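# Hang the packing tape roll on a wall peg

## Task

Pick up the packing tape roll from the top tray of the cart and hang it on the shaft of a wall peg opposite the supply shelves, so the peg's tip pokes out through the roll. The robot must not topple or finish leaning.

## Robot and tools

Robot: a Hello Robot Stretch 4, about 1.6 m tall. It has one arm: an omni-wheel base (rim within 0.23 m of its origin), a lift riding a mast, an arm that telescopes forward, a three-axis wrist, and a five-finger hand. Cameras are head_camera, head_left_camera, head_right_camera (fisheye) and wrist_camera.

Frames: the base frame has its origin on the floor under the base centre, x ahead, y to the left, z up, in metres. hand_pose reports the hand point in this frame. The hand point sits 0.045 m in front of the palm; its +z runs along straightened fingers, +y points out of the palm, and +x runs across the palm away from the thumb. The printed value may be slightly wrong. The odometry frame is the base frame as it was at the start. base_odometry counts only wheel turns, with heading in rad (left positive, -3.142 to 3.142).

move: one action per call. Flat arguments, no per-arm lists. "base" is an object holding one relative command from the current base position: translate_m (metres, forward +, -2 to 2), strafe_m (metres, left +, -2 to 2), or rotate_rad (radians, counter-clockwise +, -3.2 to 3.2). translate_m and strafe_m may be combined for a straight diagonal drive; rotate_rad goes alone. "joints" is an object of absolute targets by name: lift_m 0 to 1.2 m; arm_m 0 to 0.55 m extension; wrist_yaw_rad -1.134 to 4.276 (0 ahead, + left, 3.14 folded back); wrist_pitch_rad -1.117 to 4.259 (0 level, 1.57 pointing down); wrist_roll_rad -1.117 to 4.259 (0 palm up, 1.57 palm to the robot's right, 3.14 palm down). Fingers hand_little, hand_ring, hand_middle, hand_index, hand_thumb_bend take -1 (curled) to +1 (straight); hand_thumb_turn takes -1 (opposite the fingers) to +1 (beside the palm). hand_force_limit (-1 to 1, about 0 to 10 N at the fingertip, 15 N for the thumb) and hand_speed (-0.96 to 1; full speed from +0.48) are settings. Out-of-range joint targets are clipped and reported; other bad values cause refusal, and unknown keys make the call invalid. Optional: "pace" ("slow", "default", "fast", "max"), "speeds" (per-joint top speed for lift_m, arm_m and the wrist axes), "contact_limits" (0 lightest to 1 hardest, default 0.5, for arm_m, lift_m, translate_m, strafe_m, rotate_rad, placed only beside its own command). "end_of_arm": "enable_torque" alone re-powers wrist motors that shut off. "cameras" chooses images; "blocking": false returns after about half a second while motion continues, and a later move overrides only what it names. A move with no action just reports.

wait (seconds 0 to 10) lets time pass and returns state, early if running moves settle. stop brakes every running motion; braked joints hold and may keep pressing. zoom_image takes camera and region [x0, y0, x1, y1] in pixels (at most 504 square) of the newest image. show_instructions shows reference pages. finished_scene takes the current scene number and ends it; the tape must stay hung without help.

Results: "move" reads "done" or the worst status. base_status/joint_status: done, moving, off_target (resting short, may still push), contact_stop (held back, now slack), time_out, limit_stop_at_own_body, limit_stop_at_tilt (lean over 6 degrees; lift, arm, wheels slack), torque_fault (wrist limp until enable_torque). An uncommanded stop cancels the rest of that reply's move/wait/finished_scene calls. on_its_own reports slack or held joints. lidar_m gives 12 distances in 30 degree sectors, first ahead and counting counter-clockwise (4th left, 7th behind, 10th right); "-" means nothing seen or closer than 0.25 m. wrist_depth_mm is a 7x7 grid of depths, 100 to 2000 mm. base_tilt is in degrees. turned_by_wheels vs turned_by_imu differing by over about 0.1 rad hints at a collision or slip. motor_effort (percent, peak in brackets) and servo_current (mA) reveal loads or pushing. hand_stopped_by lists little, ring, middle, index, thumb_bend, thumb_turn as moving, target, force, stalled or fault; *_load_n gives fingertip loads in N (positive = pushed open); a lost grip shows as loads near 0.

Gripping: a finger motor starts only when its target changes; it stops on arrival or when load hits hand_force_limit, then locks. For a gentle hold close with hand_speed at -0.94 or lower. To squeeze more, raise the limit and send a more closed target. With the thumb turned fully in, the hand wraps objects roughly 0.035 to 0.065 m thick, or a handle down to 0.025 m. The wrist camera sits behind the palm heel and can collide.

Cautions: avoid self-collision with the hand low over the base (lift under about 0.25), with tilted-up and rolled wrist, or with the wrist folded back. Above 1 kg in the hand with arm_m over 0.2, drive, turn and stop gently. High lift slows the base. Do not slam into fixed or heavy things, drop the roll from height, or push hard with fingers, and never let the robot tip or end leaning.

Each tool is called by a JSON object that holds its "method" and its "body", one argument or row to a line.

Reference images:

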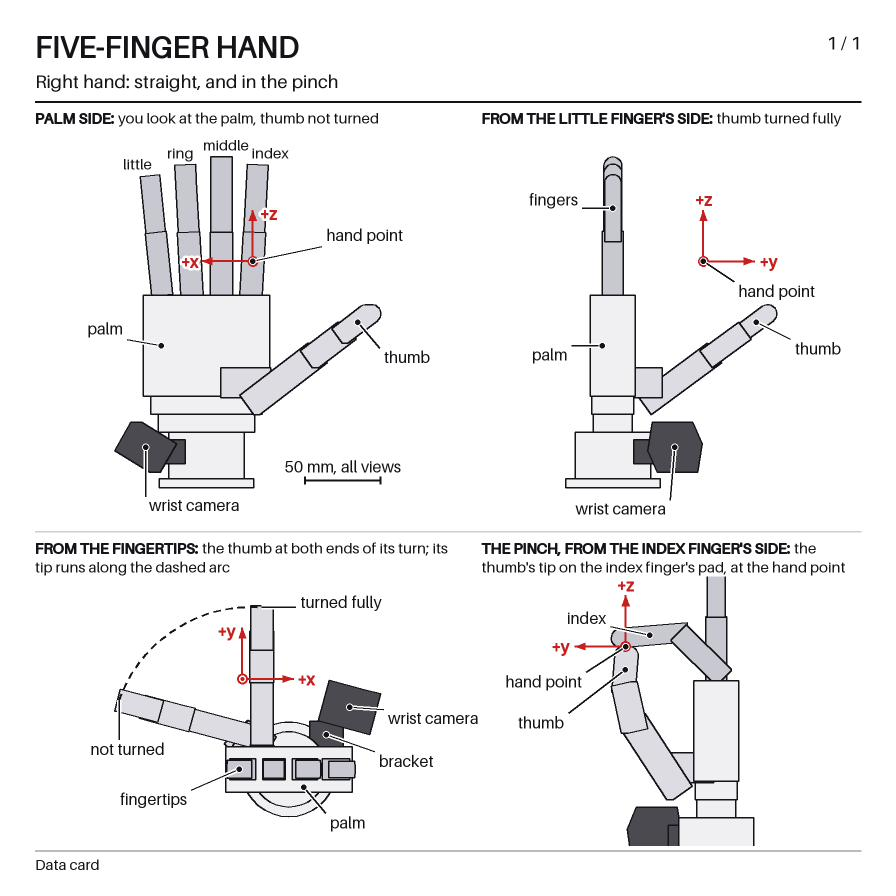

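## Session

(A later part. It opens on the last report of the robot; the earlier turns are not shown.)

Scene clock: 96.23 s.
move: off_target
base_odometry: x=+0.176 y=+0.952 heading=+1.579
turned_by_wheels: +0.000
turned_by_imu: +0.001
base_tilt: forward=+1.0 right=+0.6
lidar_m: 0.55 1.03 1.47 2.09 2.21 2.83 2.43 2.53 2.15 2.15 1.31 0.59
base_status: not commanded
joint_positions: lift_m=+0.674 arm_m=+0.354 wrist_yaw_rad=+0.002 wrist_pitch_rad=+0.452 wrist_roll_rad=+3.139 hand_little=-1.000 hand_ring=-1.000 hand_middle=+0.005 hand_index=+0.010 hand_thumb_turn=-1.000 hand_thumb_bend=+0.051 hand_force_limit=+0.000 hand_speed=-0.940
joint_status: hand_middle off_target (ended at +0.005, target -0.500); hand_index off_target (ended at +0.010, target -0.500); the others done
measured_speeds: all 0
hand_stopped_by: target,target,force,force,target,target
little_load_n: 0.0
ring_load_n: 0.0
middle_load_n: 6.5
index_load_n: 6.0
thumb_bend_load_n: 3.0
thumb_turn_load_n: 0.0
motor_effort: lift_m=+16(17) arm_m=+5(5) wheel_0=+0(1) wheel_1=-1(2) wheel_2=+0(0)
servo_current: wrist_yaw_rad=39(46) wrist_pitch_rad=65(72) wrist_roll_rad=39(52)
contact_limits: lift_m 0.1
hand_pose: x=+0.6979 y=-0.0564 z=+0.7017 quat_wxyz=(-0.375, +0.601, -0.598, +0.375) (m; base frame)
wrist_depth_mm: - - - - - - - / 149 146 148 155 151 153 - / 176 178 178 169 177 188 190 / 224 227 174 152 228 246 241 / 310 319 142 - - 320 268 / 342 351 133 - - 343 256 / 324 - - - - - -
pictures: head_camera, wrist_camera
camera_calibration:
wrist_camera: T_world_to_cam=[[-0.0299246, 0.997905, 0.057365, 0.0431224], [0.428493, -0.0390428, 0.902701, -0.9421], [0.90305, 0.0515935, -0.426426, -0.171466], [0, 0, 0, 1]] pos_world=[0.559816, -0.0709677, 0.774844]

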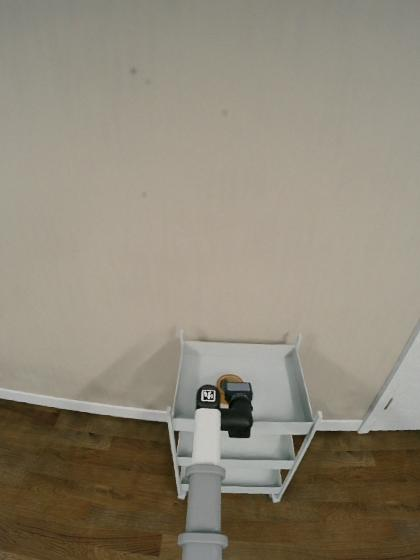

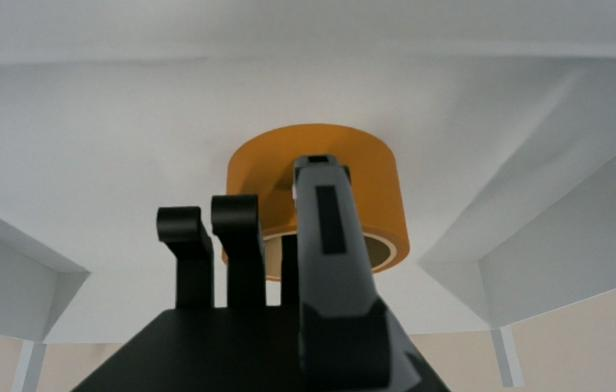

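{"method": "move", "body": {
  "joints": {"hand_force_limit": 0.4, "hand_thumb_bend": -0.4, "hand_index": -0.6, "hand_middle": -0.6}
}}

{"method": "move", "body": {
  "joints": {"lift_m": 0.75},
  "pace": "slow",
  "cameras": ["wrist_camera", "head_camera"]
}}

Scene clock: 100.17 s.
move: off_target
base_odometry: x=+0.176 y=+0.952 heading=+1.579
turned_by_wheels: +0.000
turned_by_imu: +0.002
base_tilt: forward=+1.0 right=+0.7
lidar_m: 0.56 1.02 1.47 2.10 2.18 2.82 2.42 2.52 2.15 2.16 1.33 0.57
base_status: not commanded
joint_positions: lift_m=+0.674 arm_m=+0.354 wrist_yaw_rad=+0.002 wrist_pitch_rad=+0.452 wrist_roll_rad=+3.139 hand_little=-1.000 hand_ring=-1.000 hand_middle=+0.002 hand_index=+0.006 hand_thumb_turn=-1.000 hand_thumb_bend=+0.027 hand_force_limit=+0.400 hand_speed=-0.940
joint_status: hand_middle off_target (ended at +0.002, target -0.600); hand_index off_target (ended at +0.006, target -0.600); hand_thumb_bend off_target (ended at +0.027, target -0.400); the others done
measured_speeds: all 0
hand_stopped_by: target,target,force,force,force,target
little_load_n: 0.0
ring_load_n: 0.5
middle_load_n: 8.0
index_load_n: 8.5
thumb_bend_load_n: 10.0
thumb_turn_load_n: 0.5
motor_effort: lift_m=+16(17) arm_m=+5(5) wheel_0=+0(1) wheel_1=-1(2) wheel_2=+0(0)
servo_current: wrist_yaw_rad=20(46) wrist_pitch_rad=59(72) wrist_roll_rad=46(52)
contact_limits: lift_m 0.1
hand_pose: x=+0.6979 y=-0.0564 z=+0.7017 quat_wxyz=(-0.375, +0.601, -0.598, +0.375) (m; base frame)
wrist_depth_mm: - - - - - - - / 146 147 148 156 152 154 154 / 177 181 181 168 178 190 191 / 225 229 174 153 229 248 243 / 314 320 141 - - 325 268 / 343 349 132 - - 342 - / 327 - - - - - -
pictures: none

Scene clock: 101.70 s.
move: done
base_odometry: x=+0.176 y=+0.952 heading=+1.579
turned_by_wheels: +0.000
turned_by_imu: +0.001
base_tilt: forward=+1.0 right=+0.6
lidar_m: 0.56 1.02 1.47 2.09 2.20 2.80 2.42 2.53 2.17 2.13 1.32 0.57
base_status: not commanded
joint_positions: lift_m=+0.750 arm_m=+0.354 wrist_yaw_rad=+0.002 wrist_pitch_rad=+0.452 wrist_roll_rad=+3.139 hand_little=-1.000 hand_ring=-1.000 hand_middle=+0.001 hand_index=+0.006 hand_thumb_turn=-1.000 hand_thumb_bend=+0.024 hand_force_limit=+0.400 hand_speed=-0.940
joint_status: all done
measured_speeds: all 0
hand_stopped_by: target,target,force,force,force,target
little_load_n: 0.0
ring_load_n: 0.0
middle_load_n: 0.5
index_load_n: 0.5
thumb_bend_load_n: 1.0
thumb_turn_load_n: 0.0
motor_effort: lift_m=+24(26) arm_m=+5(5) wheel_0=+0(1) wheel_1=-1(2) wheel_2=+0(0)
servo_current: wrist_yaw_rad=33(46) wrist_pitch_rad=59(72) wrist_roll_rad=46(52)
hand_pose: x=+0.6978 y=-0.0564 z=+0.7769 quat_wxyz=(-0.375, +0.601, -0.598, +0.375) (m; base frame)
wrist_depth_mm: 205 208 216 211 213 215 222 / 242 246 249 252 254 255 247 / 293 298 290 163 285 312 253 / 357 362 180 156 - 362 267 / 370 375 141 - - - - / - - 133 - - - - / - - - - - - -
pictures: head_camera, wrist_camera
camera_calibration:
wrist_camera: T_world_to_cam=[[-0.0298794, 0.997905, 0.0573915, 0.0387493], [0.429219, -0.0390446, 0.902356, -1.01028], [0.902706, 0.0515953, -0.427153, -0.138503], [0, 0, 0, 1]] pos_world=[0.559815, -0.0709677, 0.850243]

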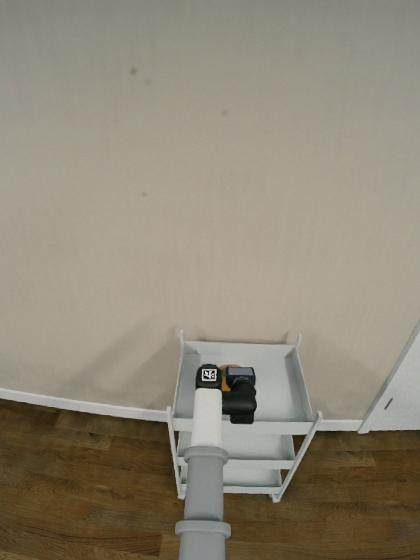

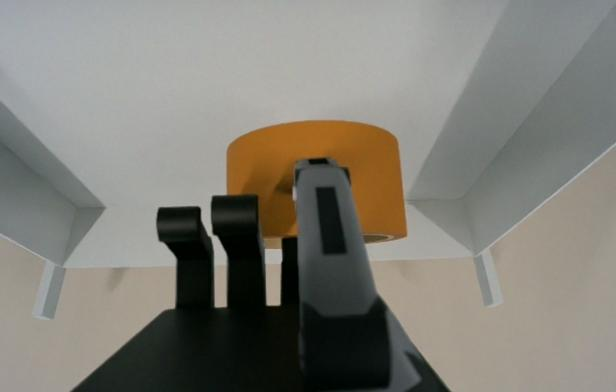

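{"method": "move", "body": {
  "joints": {"hand_force_limit": 0.3, "hand_thumb_bend": -0.45, "hand_index": -0.65, "hand_middle": -0.65, "hand_speed": -0.94},
  "cameras": ["wrist_camera"]
}}

Scene clock: 106.03 s.
move: off_target
base_odometry: x=+0.176 y=+0.952 heading=+1.579
turned_by_wheels: +0.000
turned_by_imu: +0.002
base_tilt: forward=+1.0 right=+0.6
lidar_m: 0.55 1.04 1.46 2.10 2.20 2.84 2.44 2.53 2.16 2.12 1.29 0.57
base_status: not commanded
joint_positions: lift_m=+0.750 arm_m=+0.354 wrist_yaw_rad=+0.002 wrist_pitch_rad=+0.452 wrist_roll_rad=+3.139 hand_little=-1.000 hand_ring=-1.000 hand_middle=-0.019 hand_index=-0.014 hand_thumb_turn=-1.000 hand_thumb_bend=+0.009 hand_force_limit=+0.300 hand_speed=-0.940
joint_status: hand_middle off_target (ended at -0.019, target -0.650); hand_index off_target (ended at -0.014, target -0.650); hand_thumb_bend off_target (ended at +0.009, target -0.450); the others done
measured_speeds: all 0
hand_stopped_by: target,target,force,force,force,target
little_load_n: 0.0
ring_load_n: 0.0
middle_load_n: 6.5
index_load_n: 9.0
thumb_bend_load_n: 8.5
thumb_turn_load_n: 0.0
motor_effort: lift_m=+24(25) arm_m=+5(5) wheel_0=+0(1) wheel_1=-1(2) wheel_2=+0(0)
servo_current: wrist_yaw_rad=33(39) wrist_pitch_rad=59(65) wrist_roll_rad=39(52)
hand_pose: x=+0.6978 y=-0.0564 z=+0.7769 quat_wxyz=(-0.375, +0.601, -0.598, +0.375) (m; base frame)
wrist_depth_mm: 204 208 215 211 214 214 222 / 240 245 249 252 254 256 247 / 294 298 289 163 285 314 254 / 357 362 171 156 - 362 267 / 373 377 141 - - - - / - - 133 - - - - / - - - - - - -
pictures: wrist_camera
camera_calibration:
wrist_camera: T_world_to_cam=[[-0.0298794, 0.997905, 0.0573915, 0.0387493], [0.429219, -0.0390446, 0.902356, -1.01028], [0.902706, 0.0515953, -0.427153, -0.138503], [0, 0, 0, 1]] pos_world=[0.559815, -0.0709677, 0.850243]

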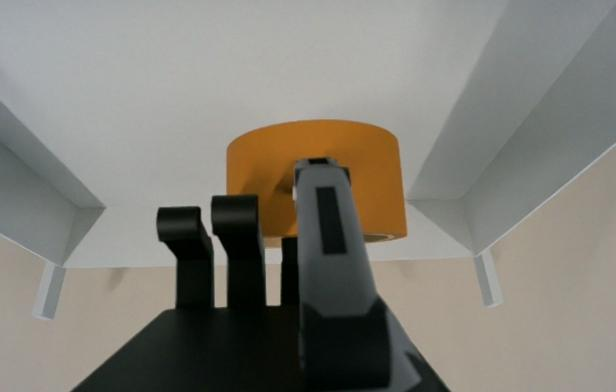

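{"method": "move", "body": {
  "joints": {"lift_m": 0.86, "arm_m": 0.1}
}}

{"method": "move", "body": {
  "base": {"translate_m": -0.5}
}}

{"method": "move", "body": {
  "base": {"rotate_rad": -1.579},
  "joints": {"wrist_yaw_rad": 1.3, "wrist_roll_rad": 1.57, "wrist_pitch_rad": 0.0},
  "speeds": {"wrist_roll_rad": 0.8, "wrist_yaw_rad": 0.8, "wrist_pitch_rad": 0.5},
  "cameras": ["all"]
}}

Scene clock: 111.20 s.
move: done
base_odometry: x=+0.176 y=+0.952 heading=+1.579
turned_by_wheels: +0.000
turned_by_imu: +0.002
base_tilt: forward=+1.0 right=+0.7
lidar_m: 0.50 1.04 1.46 2.11 2.22 2.82 2.42 2.56 2.16 2.16 1.33 0.58
base_status: not commanded
joint_positions: lift_m=+0.860 arm_m=+0.100 wrist_yaw_rad=+0.002 wrist_pitch_rad=+0.452 wrist_roll_rad=+3.139 hand_little=-1.000 hand_ring=-1.000 hand_middle=-0.019 hand_index=-0.014 hand_thumb_turn=-1.000 hand_thumb_bend=+0.009 hand_force_limit=+0.300 hand_speed=-0.940
joint_status: all done
measured_speeds: all 0
hand_stopped_by: target,target,force,force,force,target
little_load_n: 0.0
ring_load_n: 0.0
middle_load_n: 6.5
index_load_n: 8.5
thumb_bend_load_n: 8.5
thumb_turn_load_n: 0.5
motor_effort: lift_m=+24(27) arm_m=-4(6) wheel_0=-1(1) wheel_1=-1(2) wheel_2=+0(0)
servo_current: wrist_yaw_rad=33(46) wrist_pitch_rad=59(72) wrist_roll_rad=46(46)
hand_pose: x=+0.4439 y=-0.0564 z=+0.8869 quat_wxyz=(-0.375, +0.601, -0.598, +0.375) (m; base frame)
wrist_depth_mm: - - - - - 449 - / - - - - - - - / - 488 484 163 174 353 - / - 521 119 155 - - - / - - 141 - - - - / - - 133 - - - - / - - - - - - -
pictures: none

Scene clock: 114.37 s.
move: done
base_odometry: x=+0.181 y=+0.452 heading=+1.579
turned_by_wheels: +0.000
turned_by_imu: +0.001
base_tilt: forward=+0.9 right=+0.6
lidar_m: 0.49 1.56 1.77 2.09 2.73 1.98 1.92 2.05 2.10 2.02 1.99 1.09
base_status: done
joint_positions: lift_m=+0.860 arm_m=+0.100 wrist_yaw_rad=+0.002 wrist_pitch_rad=+0.452 wrist_roll_rad=+3.139 hand_little=-1.000 hand_ring=-1.000 hand_middle=-0.019 hand_index=-0.014 hand_thumb_turn=-1.000 hand_thumb_bend=+0.009 hand_force_limit=+0.300 hand_speed=-0.940
joint_status: not commanded
measured_speeds: all 0
hand_stopped_by: target,target,force,force,force,target
little_load_n: 0.0
ring_load_n: 0.0
middle_load_n: 6.5
index_load_n: 8.5
thumb_bend_load_n: 9.0
thumb_turn_load_n: 0.5
motor_effort: lift_m=+24(25) arm_m=-5(5) wheel_0=-1(10) wheel_1=-1(6) wheel_2=-1(10)
servo_current: wrist_yaw_rad=39(46) wrist_pitch_rad=65(78) wrist_roll_rad=46(52)
hand_pose: x=+0.4439 y=-0.0564 z=+0.8869 quat_wxyz=(-0.375, +0.601, -0.598, +0.375) (m; base frame)
wrist_depth_mm: 1098 1060 1078 1098 1118 1138 1138 / 1255 1281 1229 1229 1308 1308 1308 / 1397 1397 181 163 176 1430 1537 / 1308 - 119 156 - - - / 1182 - 141 - - - - / 1098 - 133 - - - - / 1042 - - - - - -
pictures: none

Scene clock: 116.80 s.
move: done
base_odometry: x=+0.181 y=+0.452 heading=+0.000
turned_by_wheels: -1.579
turned_by_imu: -1.587
base_tilt: forward=+1.0 right=+0.7
lidar_m: 2.02 0.52 1.12 1.05 1.55 1.75 2.09 2.19 1.97 1.90 2.05 2.09
base_status: done
joint_positions: lift_m=+0.860 arm_m=+0.100 wrist_yaw_rad=+1.297 wrist_pitch_rad=+0.012 wrist_roll_rad=+1.573 hand_little=-1.000 hand_ring=-1.000 hand_middle=-0.019 hand_index=-0.014 hand_thumb_turn=-1.000 hand_thumb_bend=+0.009 hand_force_limit=+0.300 hand_speed=-0.940
joint_status: all done
measured_speeds: all 0
hand_stopped_by: target,target,force,force,force,target
little_load_n: 0.0
ring_load_n: 0.5
middle_load_n: 7.0
index_load_n: 8.0
thumb_bend_load_n: 9.0
thumb_turn_load_n: 0.5
motor_effort: lift_m=+23(24) arm_m=-5(5) wheel_0=+4(10) wheel_1=-1(9) wheel_2=+1(9)
servo_current: wrist_yaw_rad=33(98) wrist_pitch_rad=85(156) wrist_roll_rad=46(72)
hand_pose: x=+0.4728 y=+0.1729 z=+1.0043 quat_wxyz=(-0.425, +0.567, +0.429, +0.560) (m; base frame)
wrist_depth_mm: - - - - - 1708 1281 / - - - - - 1618 1308 / - - - 162 171 1618 1308 / - - 119 156 - 1576 1336 / - - 141 - - - 1308 / - - 133 - - - 1308 / - - - - - - -
pictures: head_camera, head_left_camera, head_right_camera, wrist_camera
camera_calibration:
wrist_camera: T_world_to_cam=[[-0.0589001, -0.0478969, -0.997114, 1.04381], [-0.963829, 0.262812, 0.0443096, 0.358292], [0.259931, 0.963658, -0.061644, -0.0709218], [0, 0, 0, 1]] pos_world=[0.425248, 0.0241763, 1.02055]

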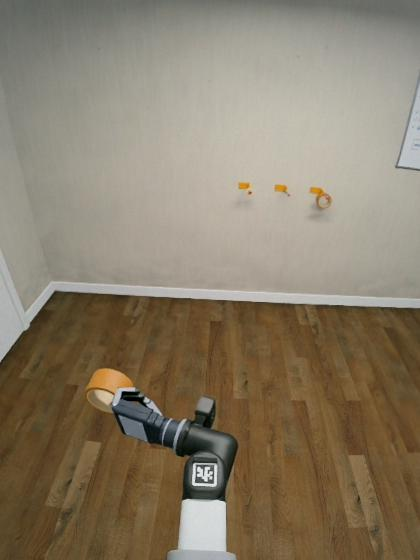

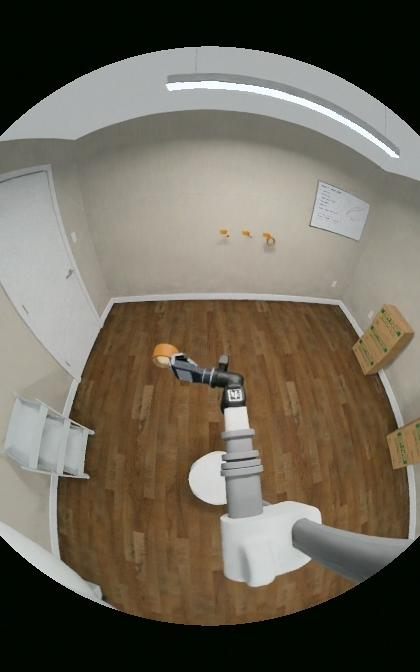

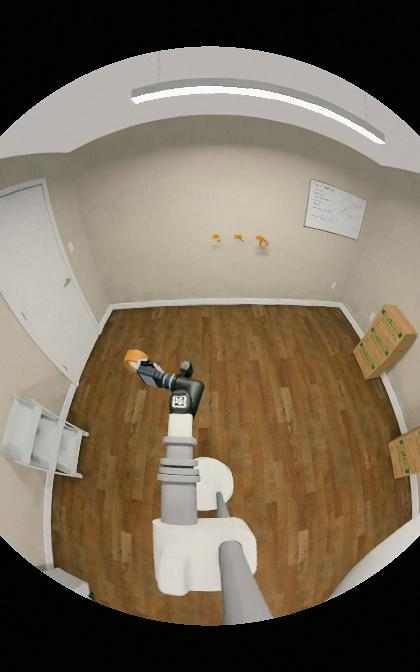

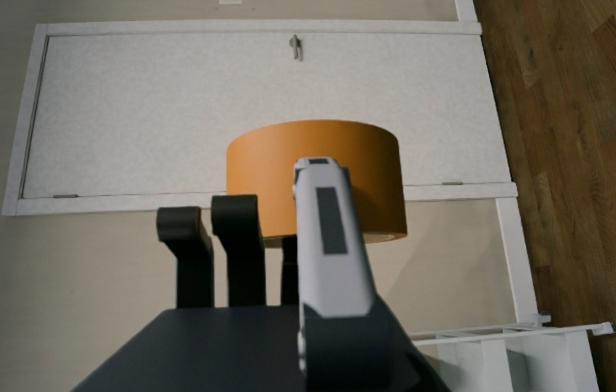

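{"method": "zoom_image", "body": {
  "camera": "head_camera",
  "region": [225, 165, 345, 225]
}}

{"method": "zoom_image", "body": {
  "camera": "head_camera",
  "region": [60, 340, 240, 480]
}}

Scaled by 4.200 from the camera's 420x560 image, which has a finer 1200x1600 frame.

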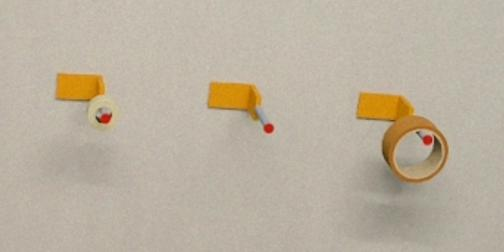

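Scaled by 2.800 from the camera's 420x560 image, which has a finer 1200x1600 frame.

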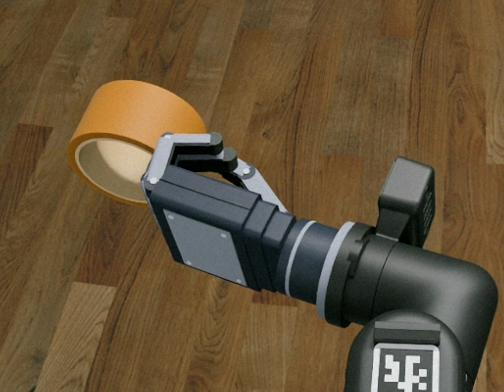

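{"method": "move", "body": {
  "base": {"translate_m": 1.1, "strafe_m": -0.762},
  "joints": {"wrist_yaw_rad": 1.48},
  "cameras": ["all"]
}}

{"method": "zoom_image", "body": {
  "camera": "head_camera",
  "region": [60, 120, 240, 300]
}}

Scene clock: 133.37 s.
move: done
base_odometry: x=+1.281 y=-0.310 heading=+0.000
turned_by_wheels: +0.000
turned_by_imu: +0.003
base_tilt: forward=+1.0 right=+0.7
lidar_m: 0.87 0.49 1.47 2.18 2.00 3.09 3.46 1.69 1.22 1.14 1.43 1.04
base_status: done
joint_positions: lift_m=+0.860 arm_m=+0.100 wrist_yaw_rad=+1.478 wrist_pitch_rad=+0.012 wrist_roll_rad=+1.573 hand_little=-1.000 hand_ring=-1.000 hand_middle=-0.019 hand_index=-0.014 hand_thumb_turn=-1.000 hand_thumb_bend=+0.009 hand_force_limit=+0.300 hand_speed=-0.940
joint_status: all done
measured_speeds: all 0
hand_stopped_by: target,target,force,force,force,target
little_load_n: 0.0
ring_load_n: 0.0
middle_load_n: 7.0
index_load_n: 8.0
thumb_bend_load_n: 9.0
thumb_turn_load_n: 0.0
motor_effort: lift_m=+24(24) arm_m=-4(5) wheel_0=-1(14) wheel_1=+0(5) wheel_2=+0(10)
servo_current: wrist_yaw_rad=33(85) wrist_pitch_rad=78(104) wrist_roll_rad=52(52)
hand_pose: x=+0.4384 y=+0.2064 z=+1.0043 quat_wxyz=(-0.474, +0.526, +0.479, +0.519) (m; base frame)
wrist_depth_mm: - - - - - - - / - - - - - 1618 1308 / - - - 163 177 1863 1308 / - - 180 156 - 1863 1336 / - - 141 166 - 1756 1366 / - - 133 - - 1618 1308 / - - - - - - 1336
pictures: head_camera, head_left_camera, head_right_camera, wrist_camera
camera_calibration:
wrist_camera: T_world_to_cam=[[-0.049228, -0.0577204, -0.997118, 1.04118], [-0.995388, 0.0851364, 0.0442143, 0.366935], [0.082339, 0.994696, -0.0616453, -0.0227958], [0, 0, 0, 1]] pos_world=[0.418375, 0.0515327, 1.02055]

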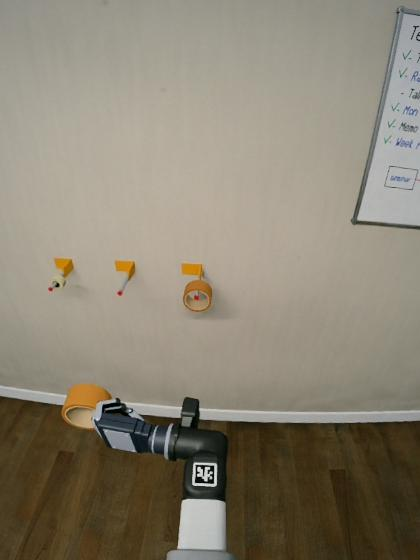

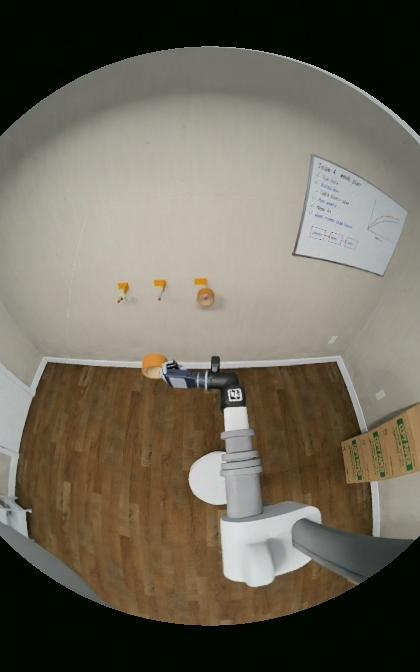

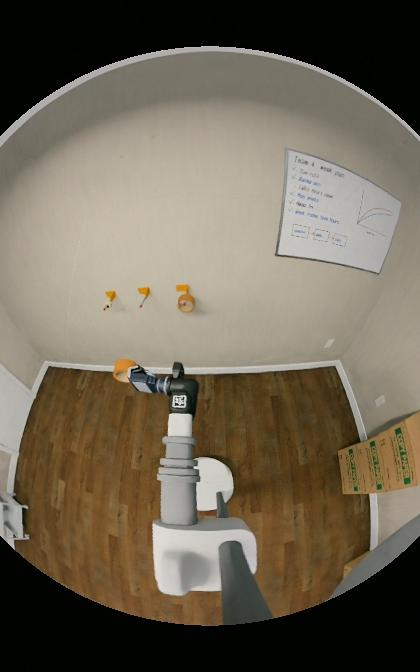

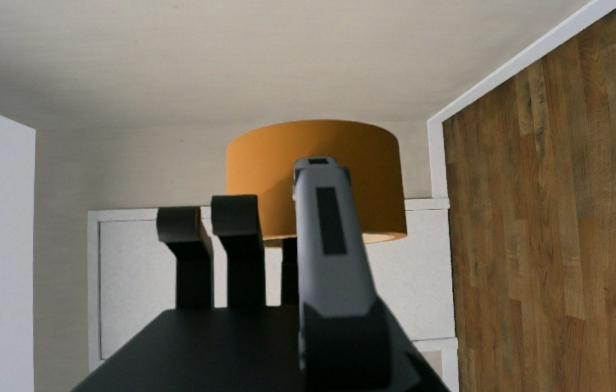

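Scaled by 2.800 from the camera's 420x560 image, which has a finer 1200x1600 frame.

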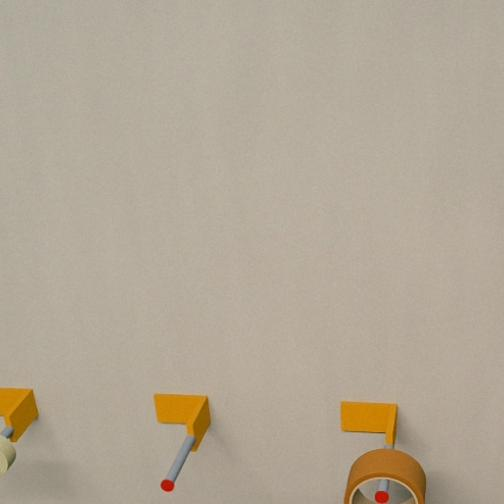

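{"method": "zoom_image", "body": {
  "camera": "head_left_camera",
  "region": [100, 260, 240, 400]
}}

{"method": "zoom_image", "body": {
  "camera": "head_right_camera",
  "region": [80, 260, 220, 400]
}}

{"method": "zoom_image", "body": {
  "camera": "head_camera",
  "region": [40, 250, 240, 450]
}}

Scaled by 3.600 from the camera's 420x672 image, which has a finer 600x960 frame.

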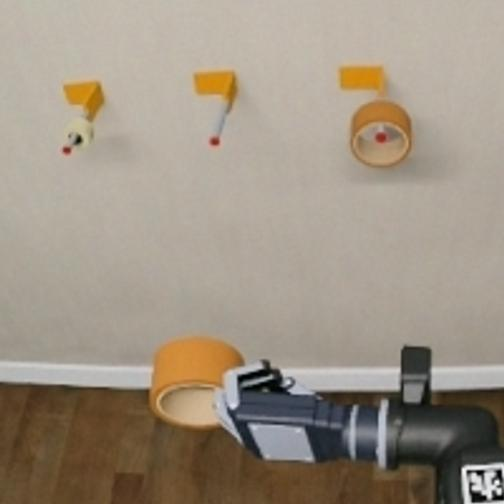

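Scaled by 3.600 from the camera's 420x672 image, which has a finer 600x960 frame.

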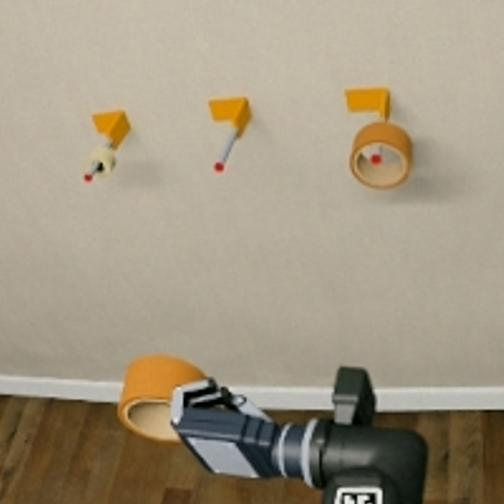

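Scaled by 2.520 from the camera's 420x560 image, which has a finer 1200x1600 frame.

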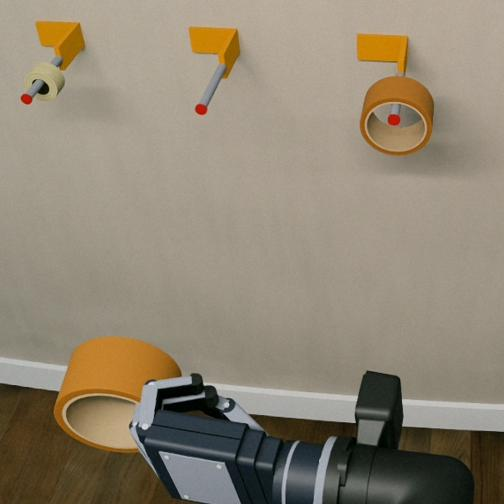

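{"method": "move", "body": {
  "base": {"rotate_rad": -0.045}
}}

{"method": "move", "body": {
  "base": {"strafe_m": 0.066},
  "joints": {"arm_m": 0.2, "lift_m": 0.86},
  "cameras": ["head_camera", "head_left_camera", "head_right_camera"]
}}

{"method": "zoom_image", "body": {
  "camera": "head_camera",
  "region": [40, 230, 240, 430]
}}

{"method": "zoom_image", "body": {
  "camera": "head_left_camera",
  "region": [100, 260, 240, 400]
}}

{"method": "zoom_image", "body": {
  "camera": "head_right_camera",
  "region": [80, 260, 220, 400]
}}

Scene clock: 154.87 s.
move: done
base_odometry: x=+1.281 y=-0.310 heading=-0.045
turned_by_wheels: -0.045
turned_by_imu: -0.044
base_tilt: forward=+0.9 right=+0.6
lidar_m: 0.86 0.50 1.44 2.19 2.01 3.10 3.51 1.73 1.21 1.16 1.50 1.05
base_status: done
joint_positions: lift_m=+0.860 arm_m=+0.100 wrist_yaw_rad=+1.478 wrist_pitch_rad=+0.012 wrist_roll_rad=+1.573 hand_little=-1.000 hand_ring=-1.000 hand_middle=-0.019 hand_index=-0.014 hand_thumb_turn=-1.000 hand_thumb_bend=+0.009 hand_force_limit=+0.300 hand_speed=-0.940
joint_status: not commanded
measured_speeds: all 0
hand_stopped_by: target,target,force,force,force,target
little_load_n: 0.0
ring_load_n: 0.0
middle_load_n: 7.0
index_load_n: 8.0
thumb_bend_load_n: 9.0
thumb_turn_load_n: 0.0
motor_effort: lift_m=+23(24) arm_m=-4(4) wheel_0=+1(7) wheel_1=-1(4) wheel_2=-1(6)
servo_current: wrist_yaw_rad=46(52) wrist_pitch_rad=85(85) wrist_roll_rad=39(52)
hand_pose: x=+0.4384 y=+0.2064 z=+1.0043 quat_wxyz=(-0.474, +0.526, +0.479, +0.519) (m; base frame)
wrist_depth_mm: - - - - - - - / - - - - - - 1308 / - - - 163 171 1863 1308 / - - 180 156 - 1808 1308 / - - 141 166 - 1708 1308 / - - 133 - - 1618 1336 / - - - - - - 1336
pictures: none

Scene clock: 156.17 s.
move: done
base_odometry: x=+1.284 y=-0.244 heading=-0.045
turned_by_wheels: +0.000
turned_by_imu: +0.001
base_tilt: forward=+1.0 right=+0.7
lidar_m: 0.87 0.59 1.43 2.14 1.93 3.01 3.37 1.83 1.63 1.23 1.52 1.07
base_status: done
joint_positions: lift_m=+0.860 arm_m=+0.200 wrist_yaw_rad=+1.478 wrist_pitch_rad=+0.012 wrist_roll_rad=+1.572 hand_little=-1.000 hand_ring=-1.000 hand_middle=-0.019 hand_index=-0.014 hand_thumb_turn=-1.000 hand_thumb_bend=+0.009 hand_force_limit=+0.300 hand_speed=-0.940
joint_status: all done
measured_speeds: all 0
hand_stopped_by: target,target,force,force,force,target
little_load_n: 0.0
ring_load_n: 0.0
middle_load_n: 7.0
index_load_n: 8.0
thumb_bend_load_n: 9.0
thumb_turn_load_n: 0.5
motor_effort: lift_m=+23(24) arm_m=+5(6) wheel_0=-1(10) wheel_1=+0(9) wheel_2=+0(3)
servo_current: wrist_yaw_rad=46(46) wrist_pitch_rad=85(98) wrist_roll_rad=39(52)
hand_pose: x=+0.5383 y=+0.2064 z=+1.0044 quat_wxyz=(-0.474, +0.526, +0.479, +0.519) (m; base frame)
wrist_depth_mm: - - - - - - - / - - - - - - 1255 / - - 183 162 171 1661 1308 / - - 180 156 - 1808 1336 / - - 142 167 - 1708 1308 / 1983 1983 133 - - 1661 1336 / 1921 - - - - - 1308
pictures: head_camera, head_left_camera, head_right_camera

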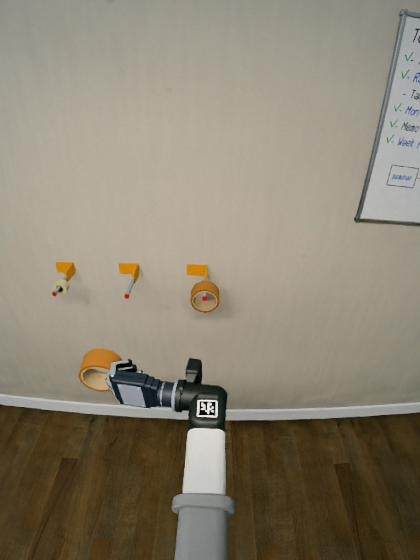

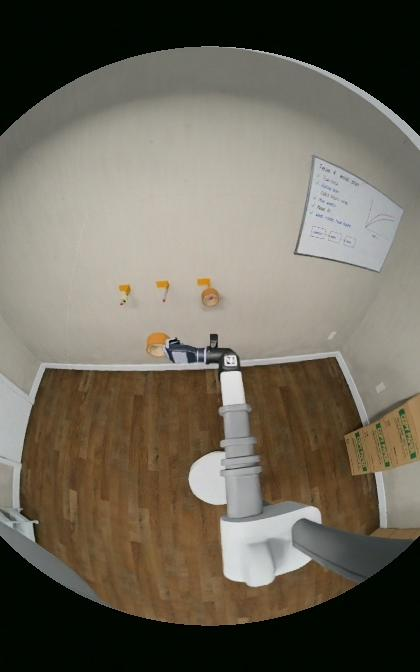

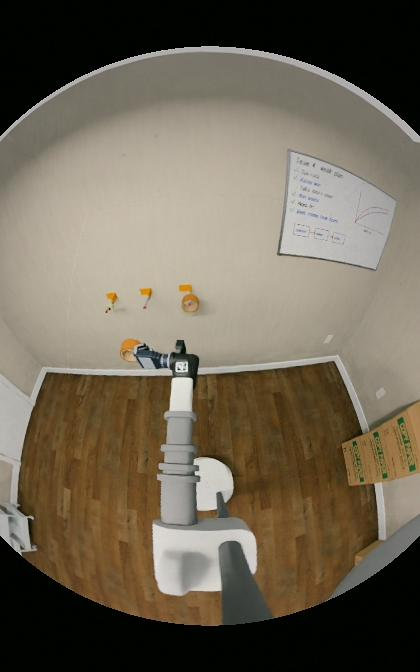

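Scaled by 2.520 from the camera's 420x560 image, which has a finer 1200x1600 frame.

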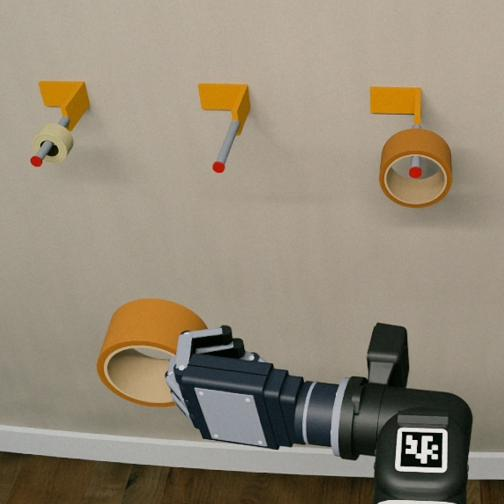

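Scaled by 3.600 from the camera's 420x672 image, which has a finer 600x960 frame.

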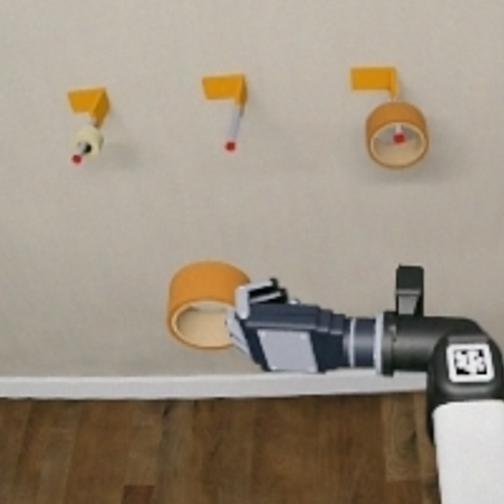

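Scaled by 3.600 from the camera's 420x672 image, which has a finer 600x960 frame.

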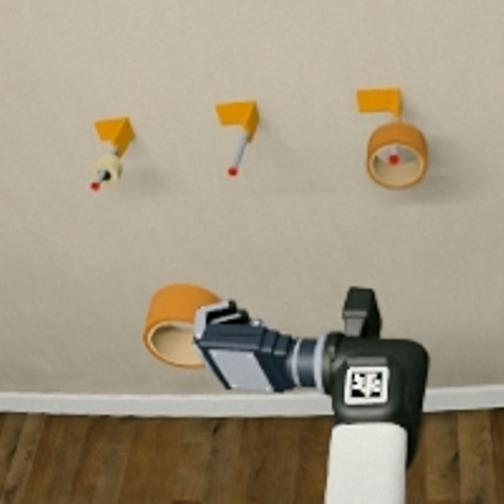

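{"method": "move", "body": {
  "base": {"translate_m": 0.2, "strafe_m": 0.02},
  "pace": "slow",
  "cameras": ["head_camera", "head_left_camera", "head_right_camera"]
}}

{"method": "zoom_image", "body": {
  "camera": "head_camera",
  "region": [20, 230, 220, 430]
}}

{"method": "zoom_image", "body": {
  "camera": "head_left_camera",
  "region": [100, 260, 240, 400]
}}

{"method": "zoom_image", "body": {
  "camera": "head_right_camera",
  "region": [80, 260, 220, 400]
}}

Scene clock: 168.47 s.
move: done
base_odometry: x=+1.484 y=-0.233 heading=-0.044
turned_by_wheels: +0.000
turned_by_imu: +0.003
base_tilt: forward=+1.1 right=+0.7
lidar_m: 0.66 0.59 1.13 2.10 2.03 3.01 4.03 1.87 1.31 1.27 1.22 0.86
base_status: done
joint_positions: lift_m=+0.860 arm_m=+0.200 wrist_yaw_rad=+1.478 wrist_pitch_rad=+0.012 wrist_roll_rad=+1.572 hand_little=-1.000 hand_ring=-1.000 hand_middle=-0.019 hand_index=-0.014 hand_thumb_turn=-1.000 hand_thumb_bend=+0.009 hand_force_limit=+0.300 hand_speed=-0.940
joint_status: not commanded
measured_speeds: all 0
hand_stopped_by: target,target,force,force,force,target
little_load_n: 0.0
ring_load_n: 0.0
middle_load_n: 7.0
index_load_n: 7.5
thumb_bend_load_n: 9.0
thumb_turn_load_n: 0.5
motor_effort: lift_m=+23(24) arm_m=+4(5) wheel_0=+3(8) wheel_1=+3(6) wheel_2=-1(8)
servo_current: wrist_yaw_rad=33(46) wrist_pitch_rad=85(91) wrist_roll_rad=52(52)
hand_pose: x=+0.5383 y=+0.2064 z=+1.0044 quat_wxyz=(-0.474, +0.526, +0.479, +0.519) (m; base frame)
wrist_depth_mm: - - - 480 - - - / - - - - - - - / - - - 163 171 - 1205 / - - 165 155 - 1808 1308 / - - 141 167 - 1708 1336 / 1921 - 133 - - 1618 1308 / - - - - - - 1308
pictures: head_camera, head_left_camera, head_right_camera

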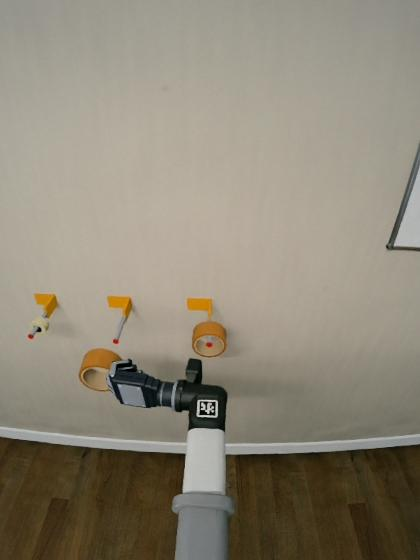

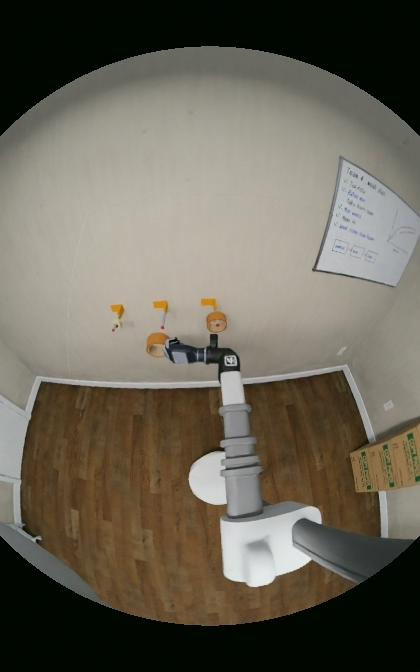

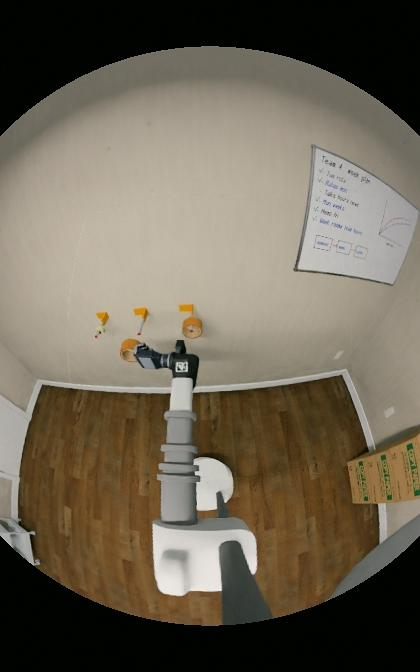

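Scaled by 2.520 from the camera's 420x560 image, which has a finer 1200x1600 frame.

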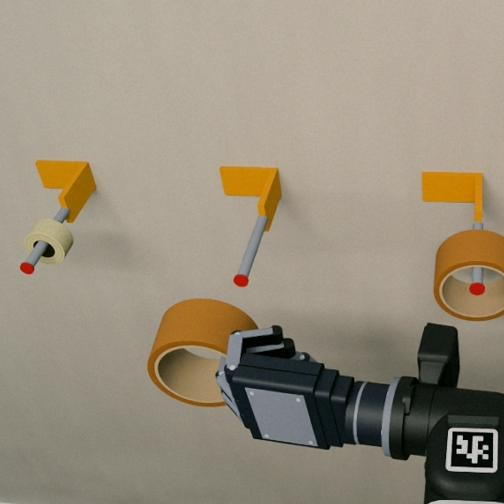

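Scaled by 3.600 from the camera's 420x672 image, which has a finer 600x960 frame.

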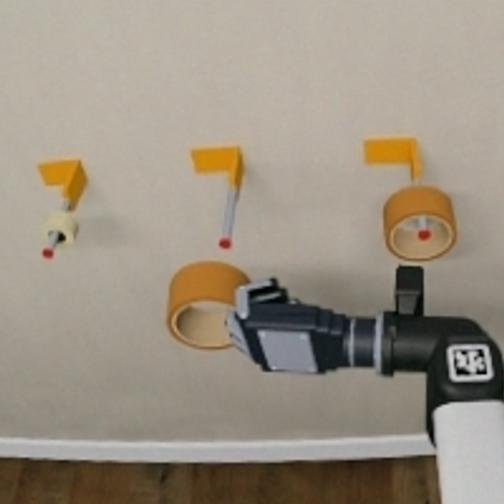

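Scaled by 3.600 from the camera's 420x672 image, which has a finer 600x960 frame.

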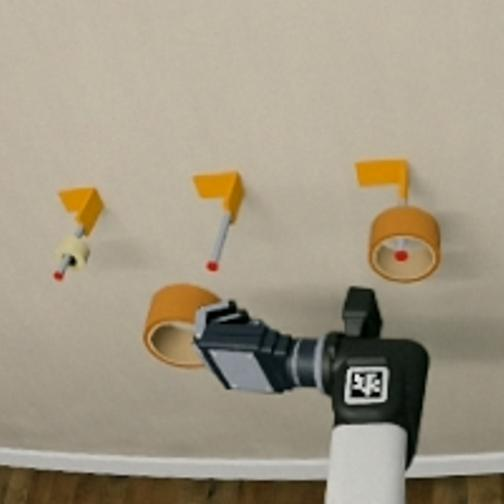

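{"method": "move", "body": {
  "base": {"strafe_m": 0.026},
  "joints": {"lift_m": 0.948, "wrist_pitch_rad": 0.44, "wrist_yaw_rad": 1.489, "wrist_roll_rad": 1.53},
  "speeds": {"wrist_pitch_rad": 0.3},
  "cameras": ["head_camera", "head_left_camera", "head_right_camera", "wrist_camera"]
}}

{"method": "zoom_image", "body": {
  "camera": "head_camera",
  "region": [20, 230, 220, 430]
}}

{"method": "zoom_image", "body": {
  "camera": "head_left_camera",
  "region": [100, 260, 240, 400]
}}

{"method": "zoom_image", "body": {
  "camera": "head_right_camera",
  "region": [80, 260, 220, 400]
}}

Scene clock: 189.13 s.
move: done
base_odometry: x=+1.486 y=-0.207 heading=-0.044
turned_by_wheels: +0.000
turned_by_imu: +0.002
base_tilt: forward=+1.0 right=+0.7
lidar_m: 0.64 0.68 1.13 2.07 2.00 2.98 4.01 1.90 1.34 1.28 1.20 0.85
base_status: done
joint_positions: lift_m=+0.948 arm_m=+0.200 wrist_yaw_rad=+1.487 wrist_pitch_rad=+0.442 wrist_roll_rad=+1.532 hand_little=-1.000 hand_ring=-1.000 hand_middle=-0.019 hand_index=-0.014 hand_thumb_turn=-1.000 hand_thumb_bend=+0.009 hand_force_limit=+0.300 hand_speed=-0.940
joint_status: all done
measured_speeds: all 0
hand_stopped_by: target,target,force,force,force,target
little_load_n: 0.0
ring_load_n: 0.0
middle_load_n: 7.0
index_load_n: 8.0
thumb_bend_load_n: 9.0
thumb_turn_load_n: 0.0
motor_effort: lift_m=+24(26) arm_m=+5(5) wheel_0=+2(11) wheel_1=+0(10) wheel_2=+0(4)
servo_current: wrist_yaw_rad=39(59) wrist_pitch_rad=72(98) wrist_roll_rad=52(78)
hand_pose: x=+0.5349 y=+0.1747 z=+1.0053 quat_wxyz=(-0.354, +0.611, +0.584, +0.401) (m; base frame)
wrist_depth_mm: - - 455 - - - - / - - - - - - - / - - 174 162 172 1205 991 / - - 171 156 - 1205 1008 / - - 141 167 - 1160 1008 / - - 133 - - 1118 991 / - - - - - - 976
pictures: head_camera, head_left_camera, head_right_camera, wrist_camera
camera_calibration:
wrist_camera: T_world_to_cam=[[-0.0434105, -0.47073, -0.881209, 0.997682], [-0.996906, 0.0782641, 0.00730236, 0.504672], [0.0655296, 0.878799, -0.472671, 0.443193], [0, 0, 0, 1]] pos_world=[0.517378, 0.0406625, 1.08497]

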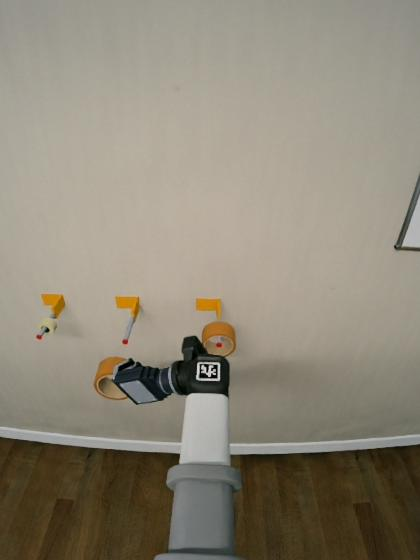

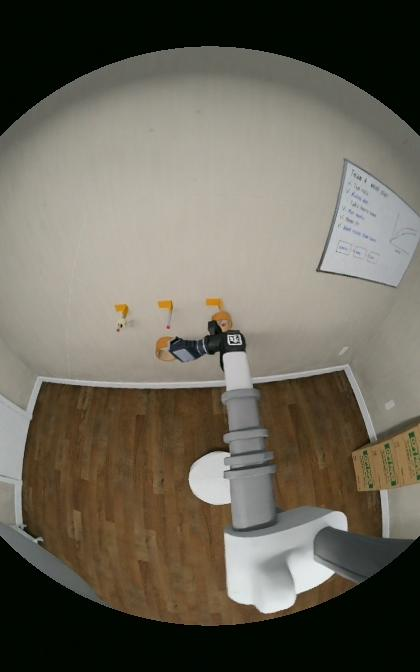

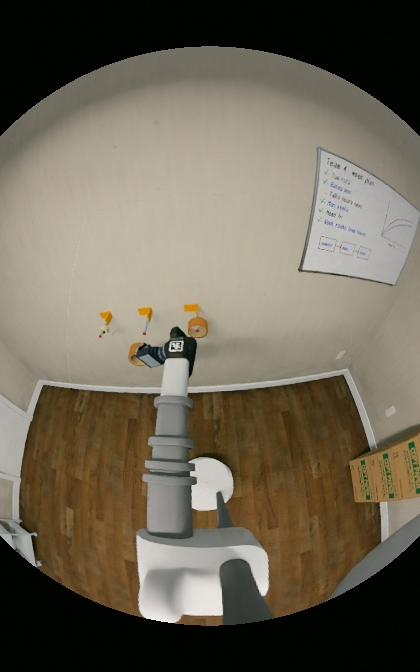

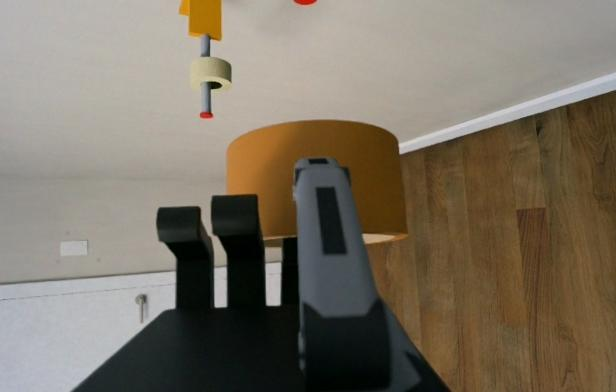

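Scaled by 2.520 from the camera's 420x560 image, which has a finer 1200x1600 frame.

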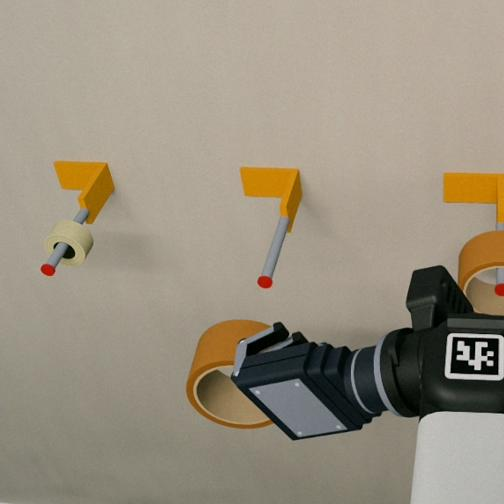

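Scaled by 3.600 from the camera's 420x672 image, which has a finer 600x960 frame.

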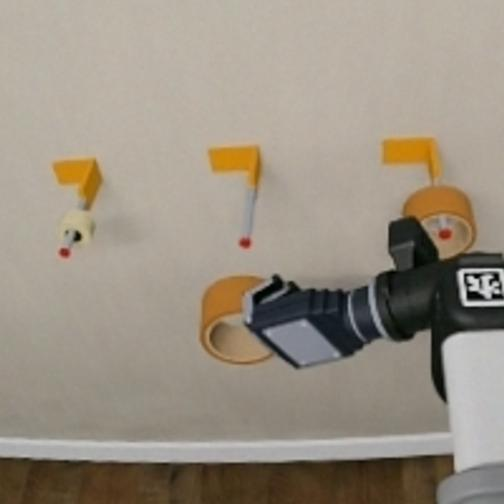

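Scaled by 3.600 from the camera's 420x672 image, which has a finer 600x960 frame.

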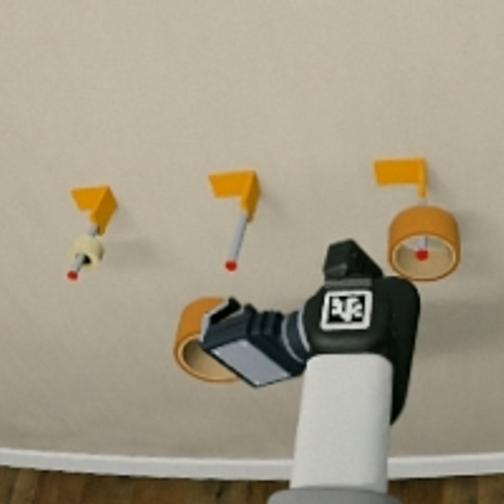

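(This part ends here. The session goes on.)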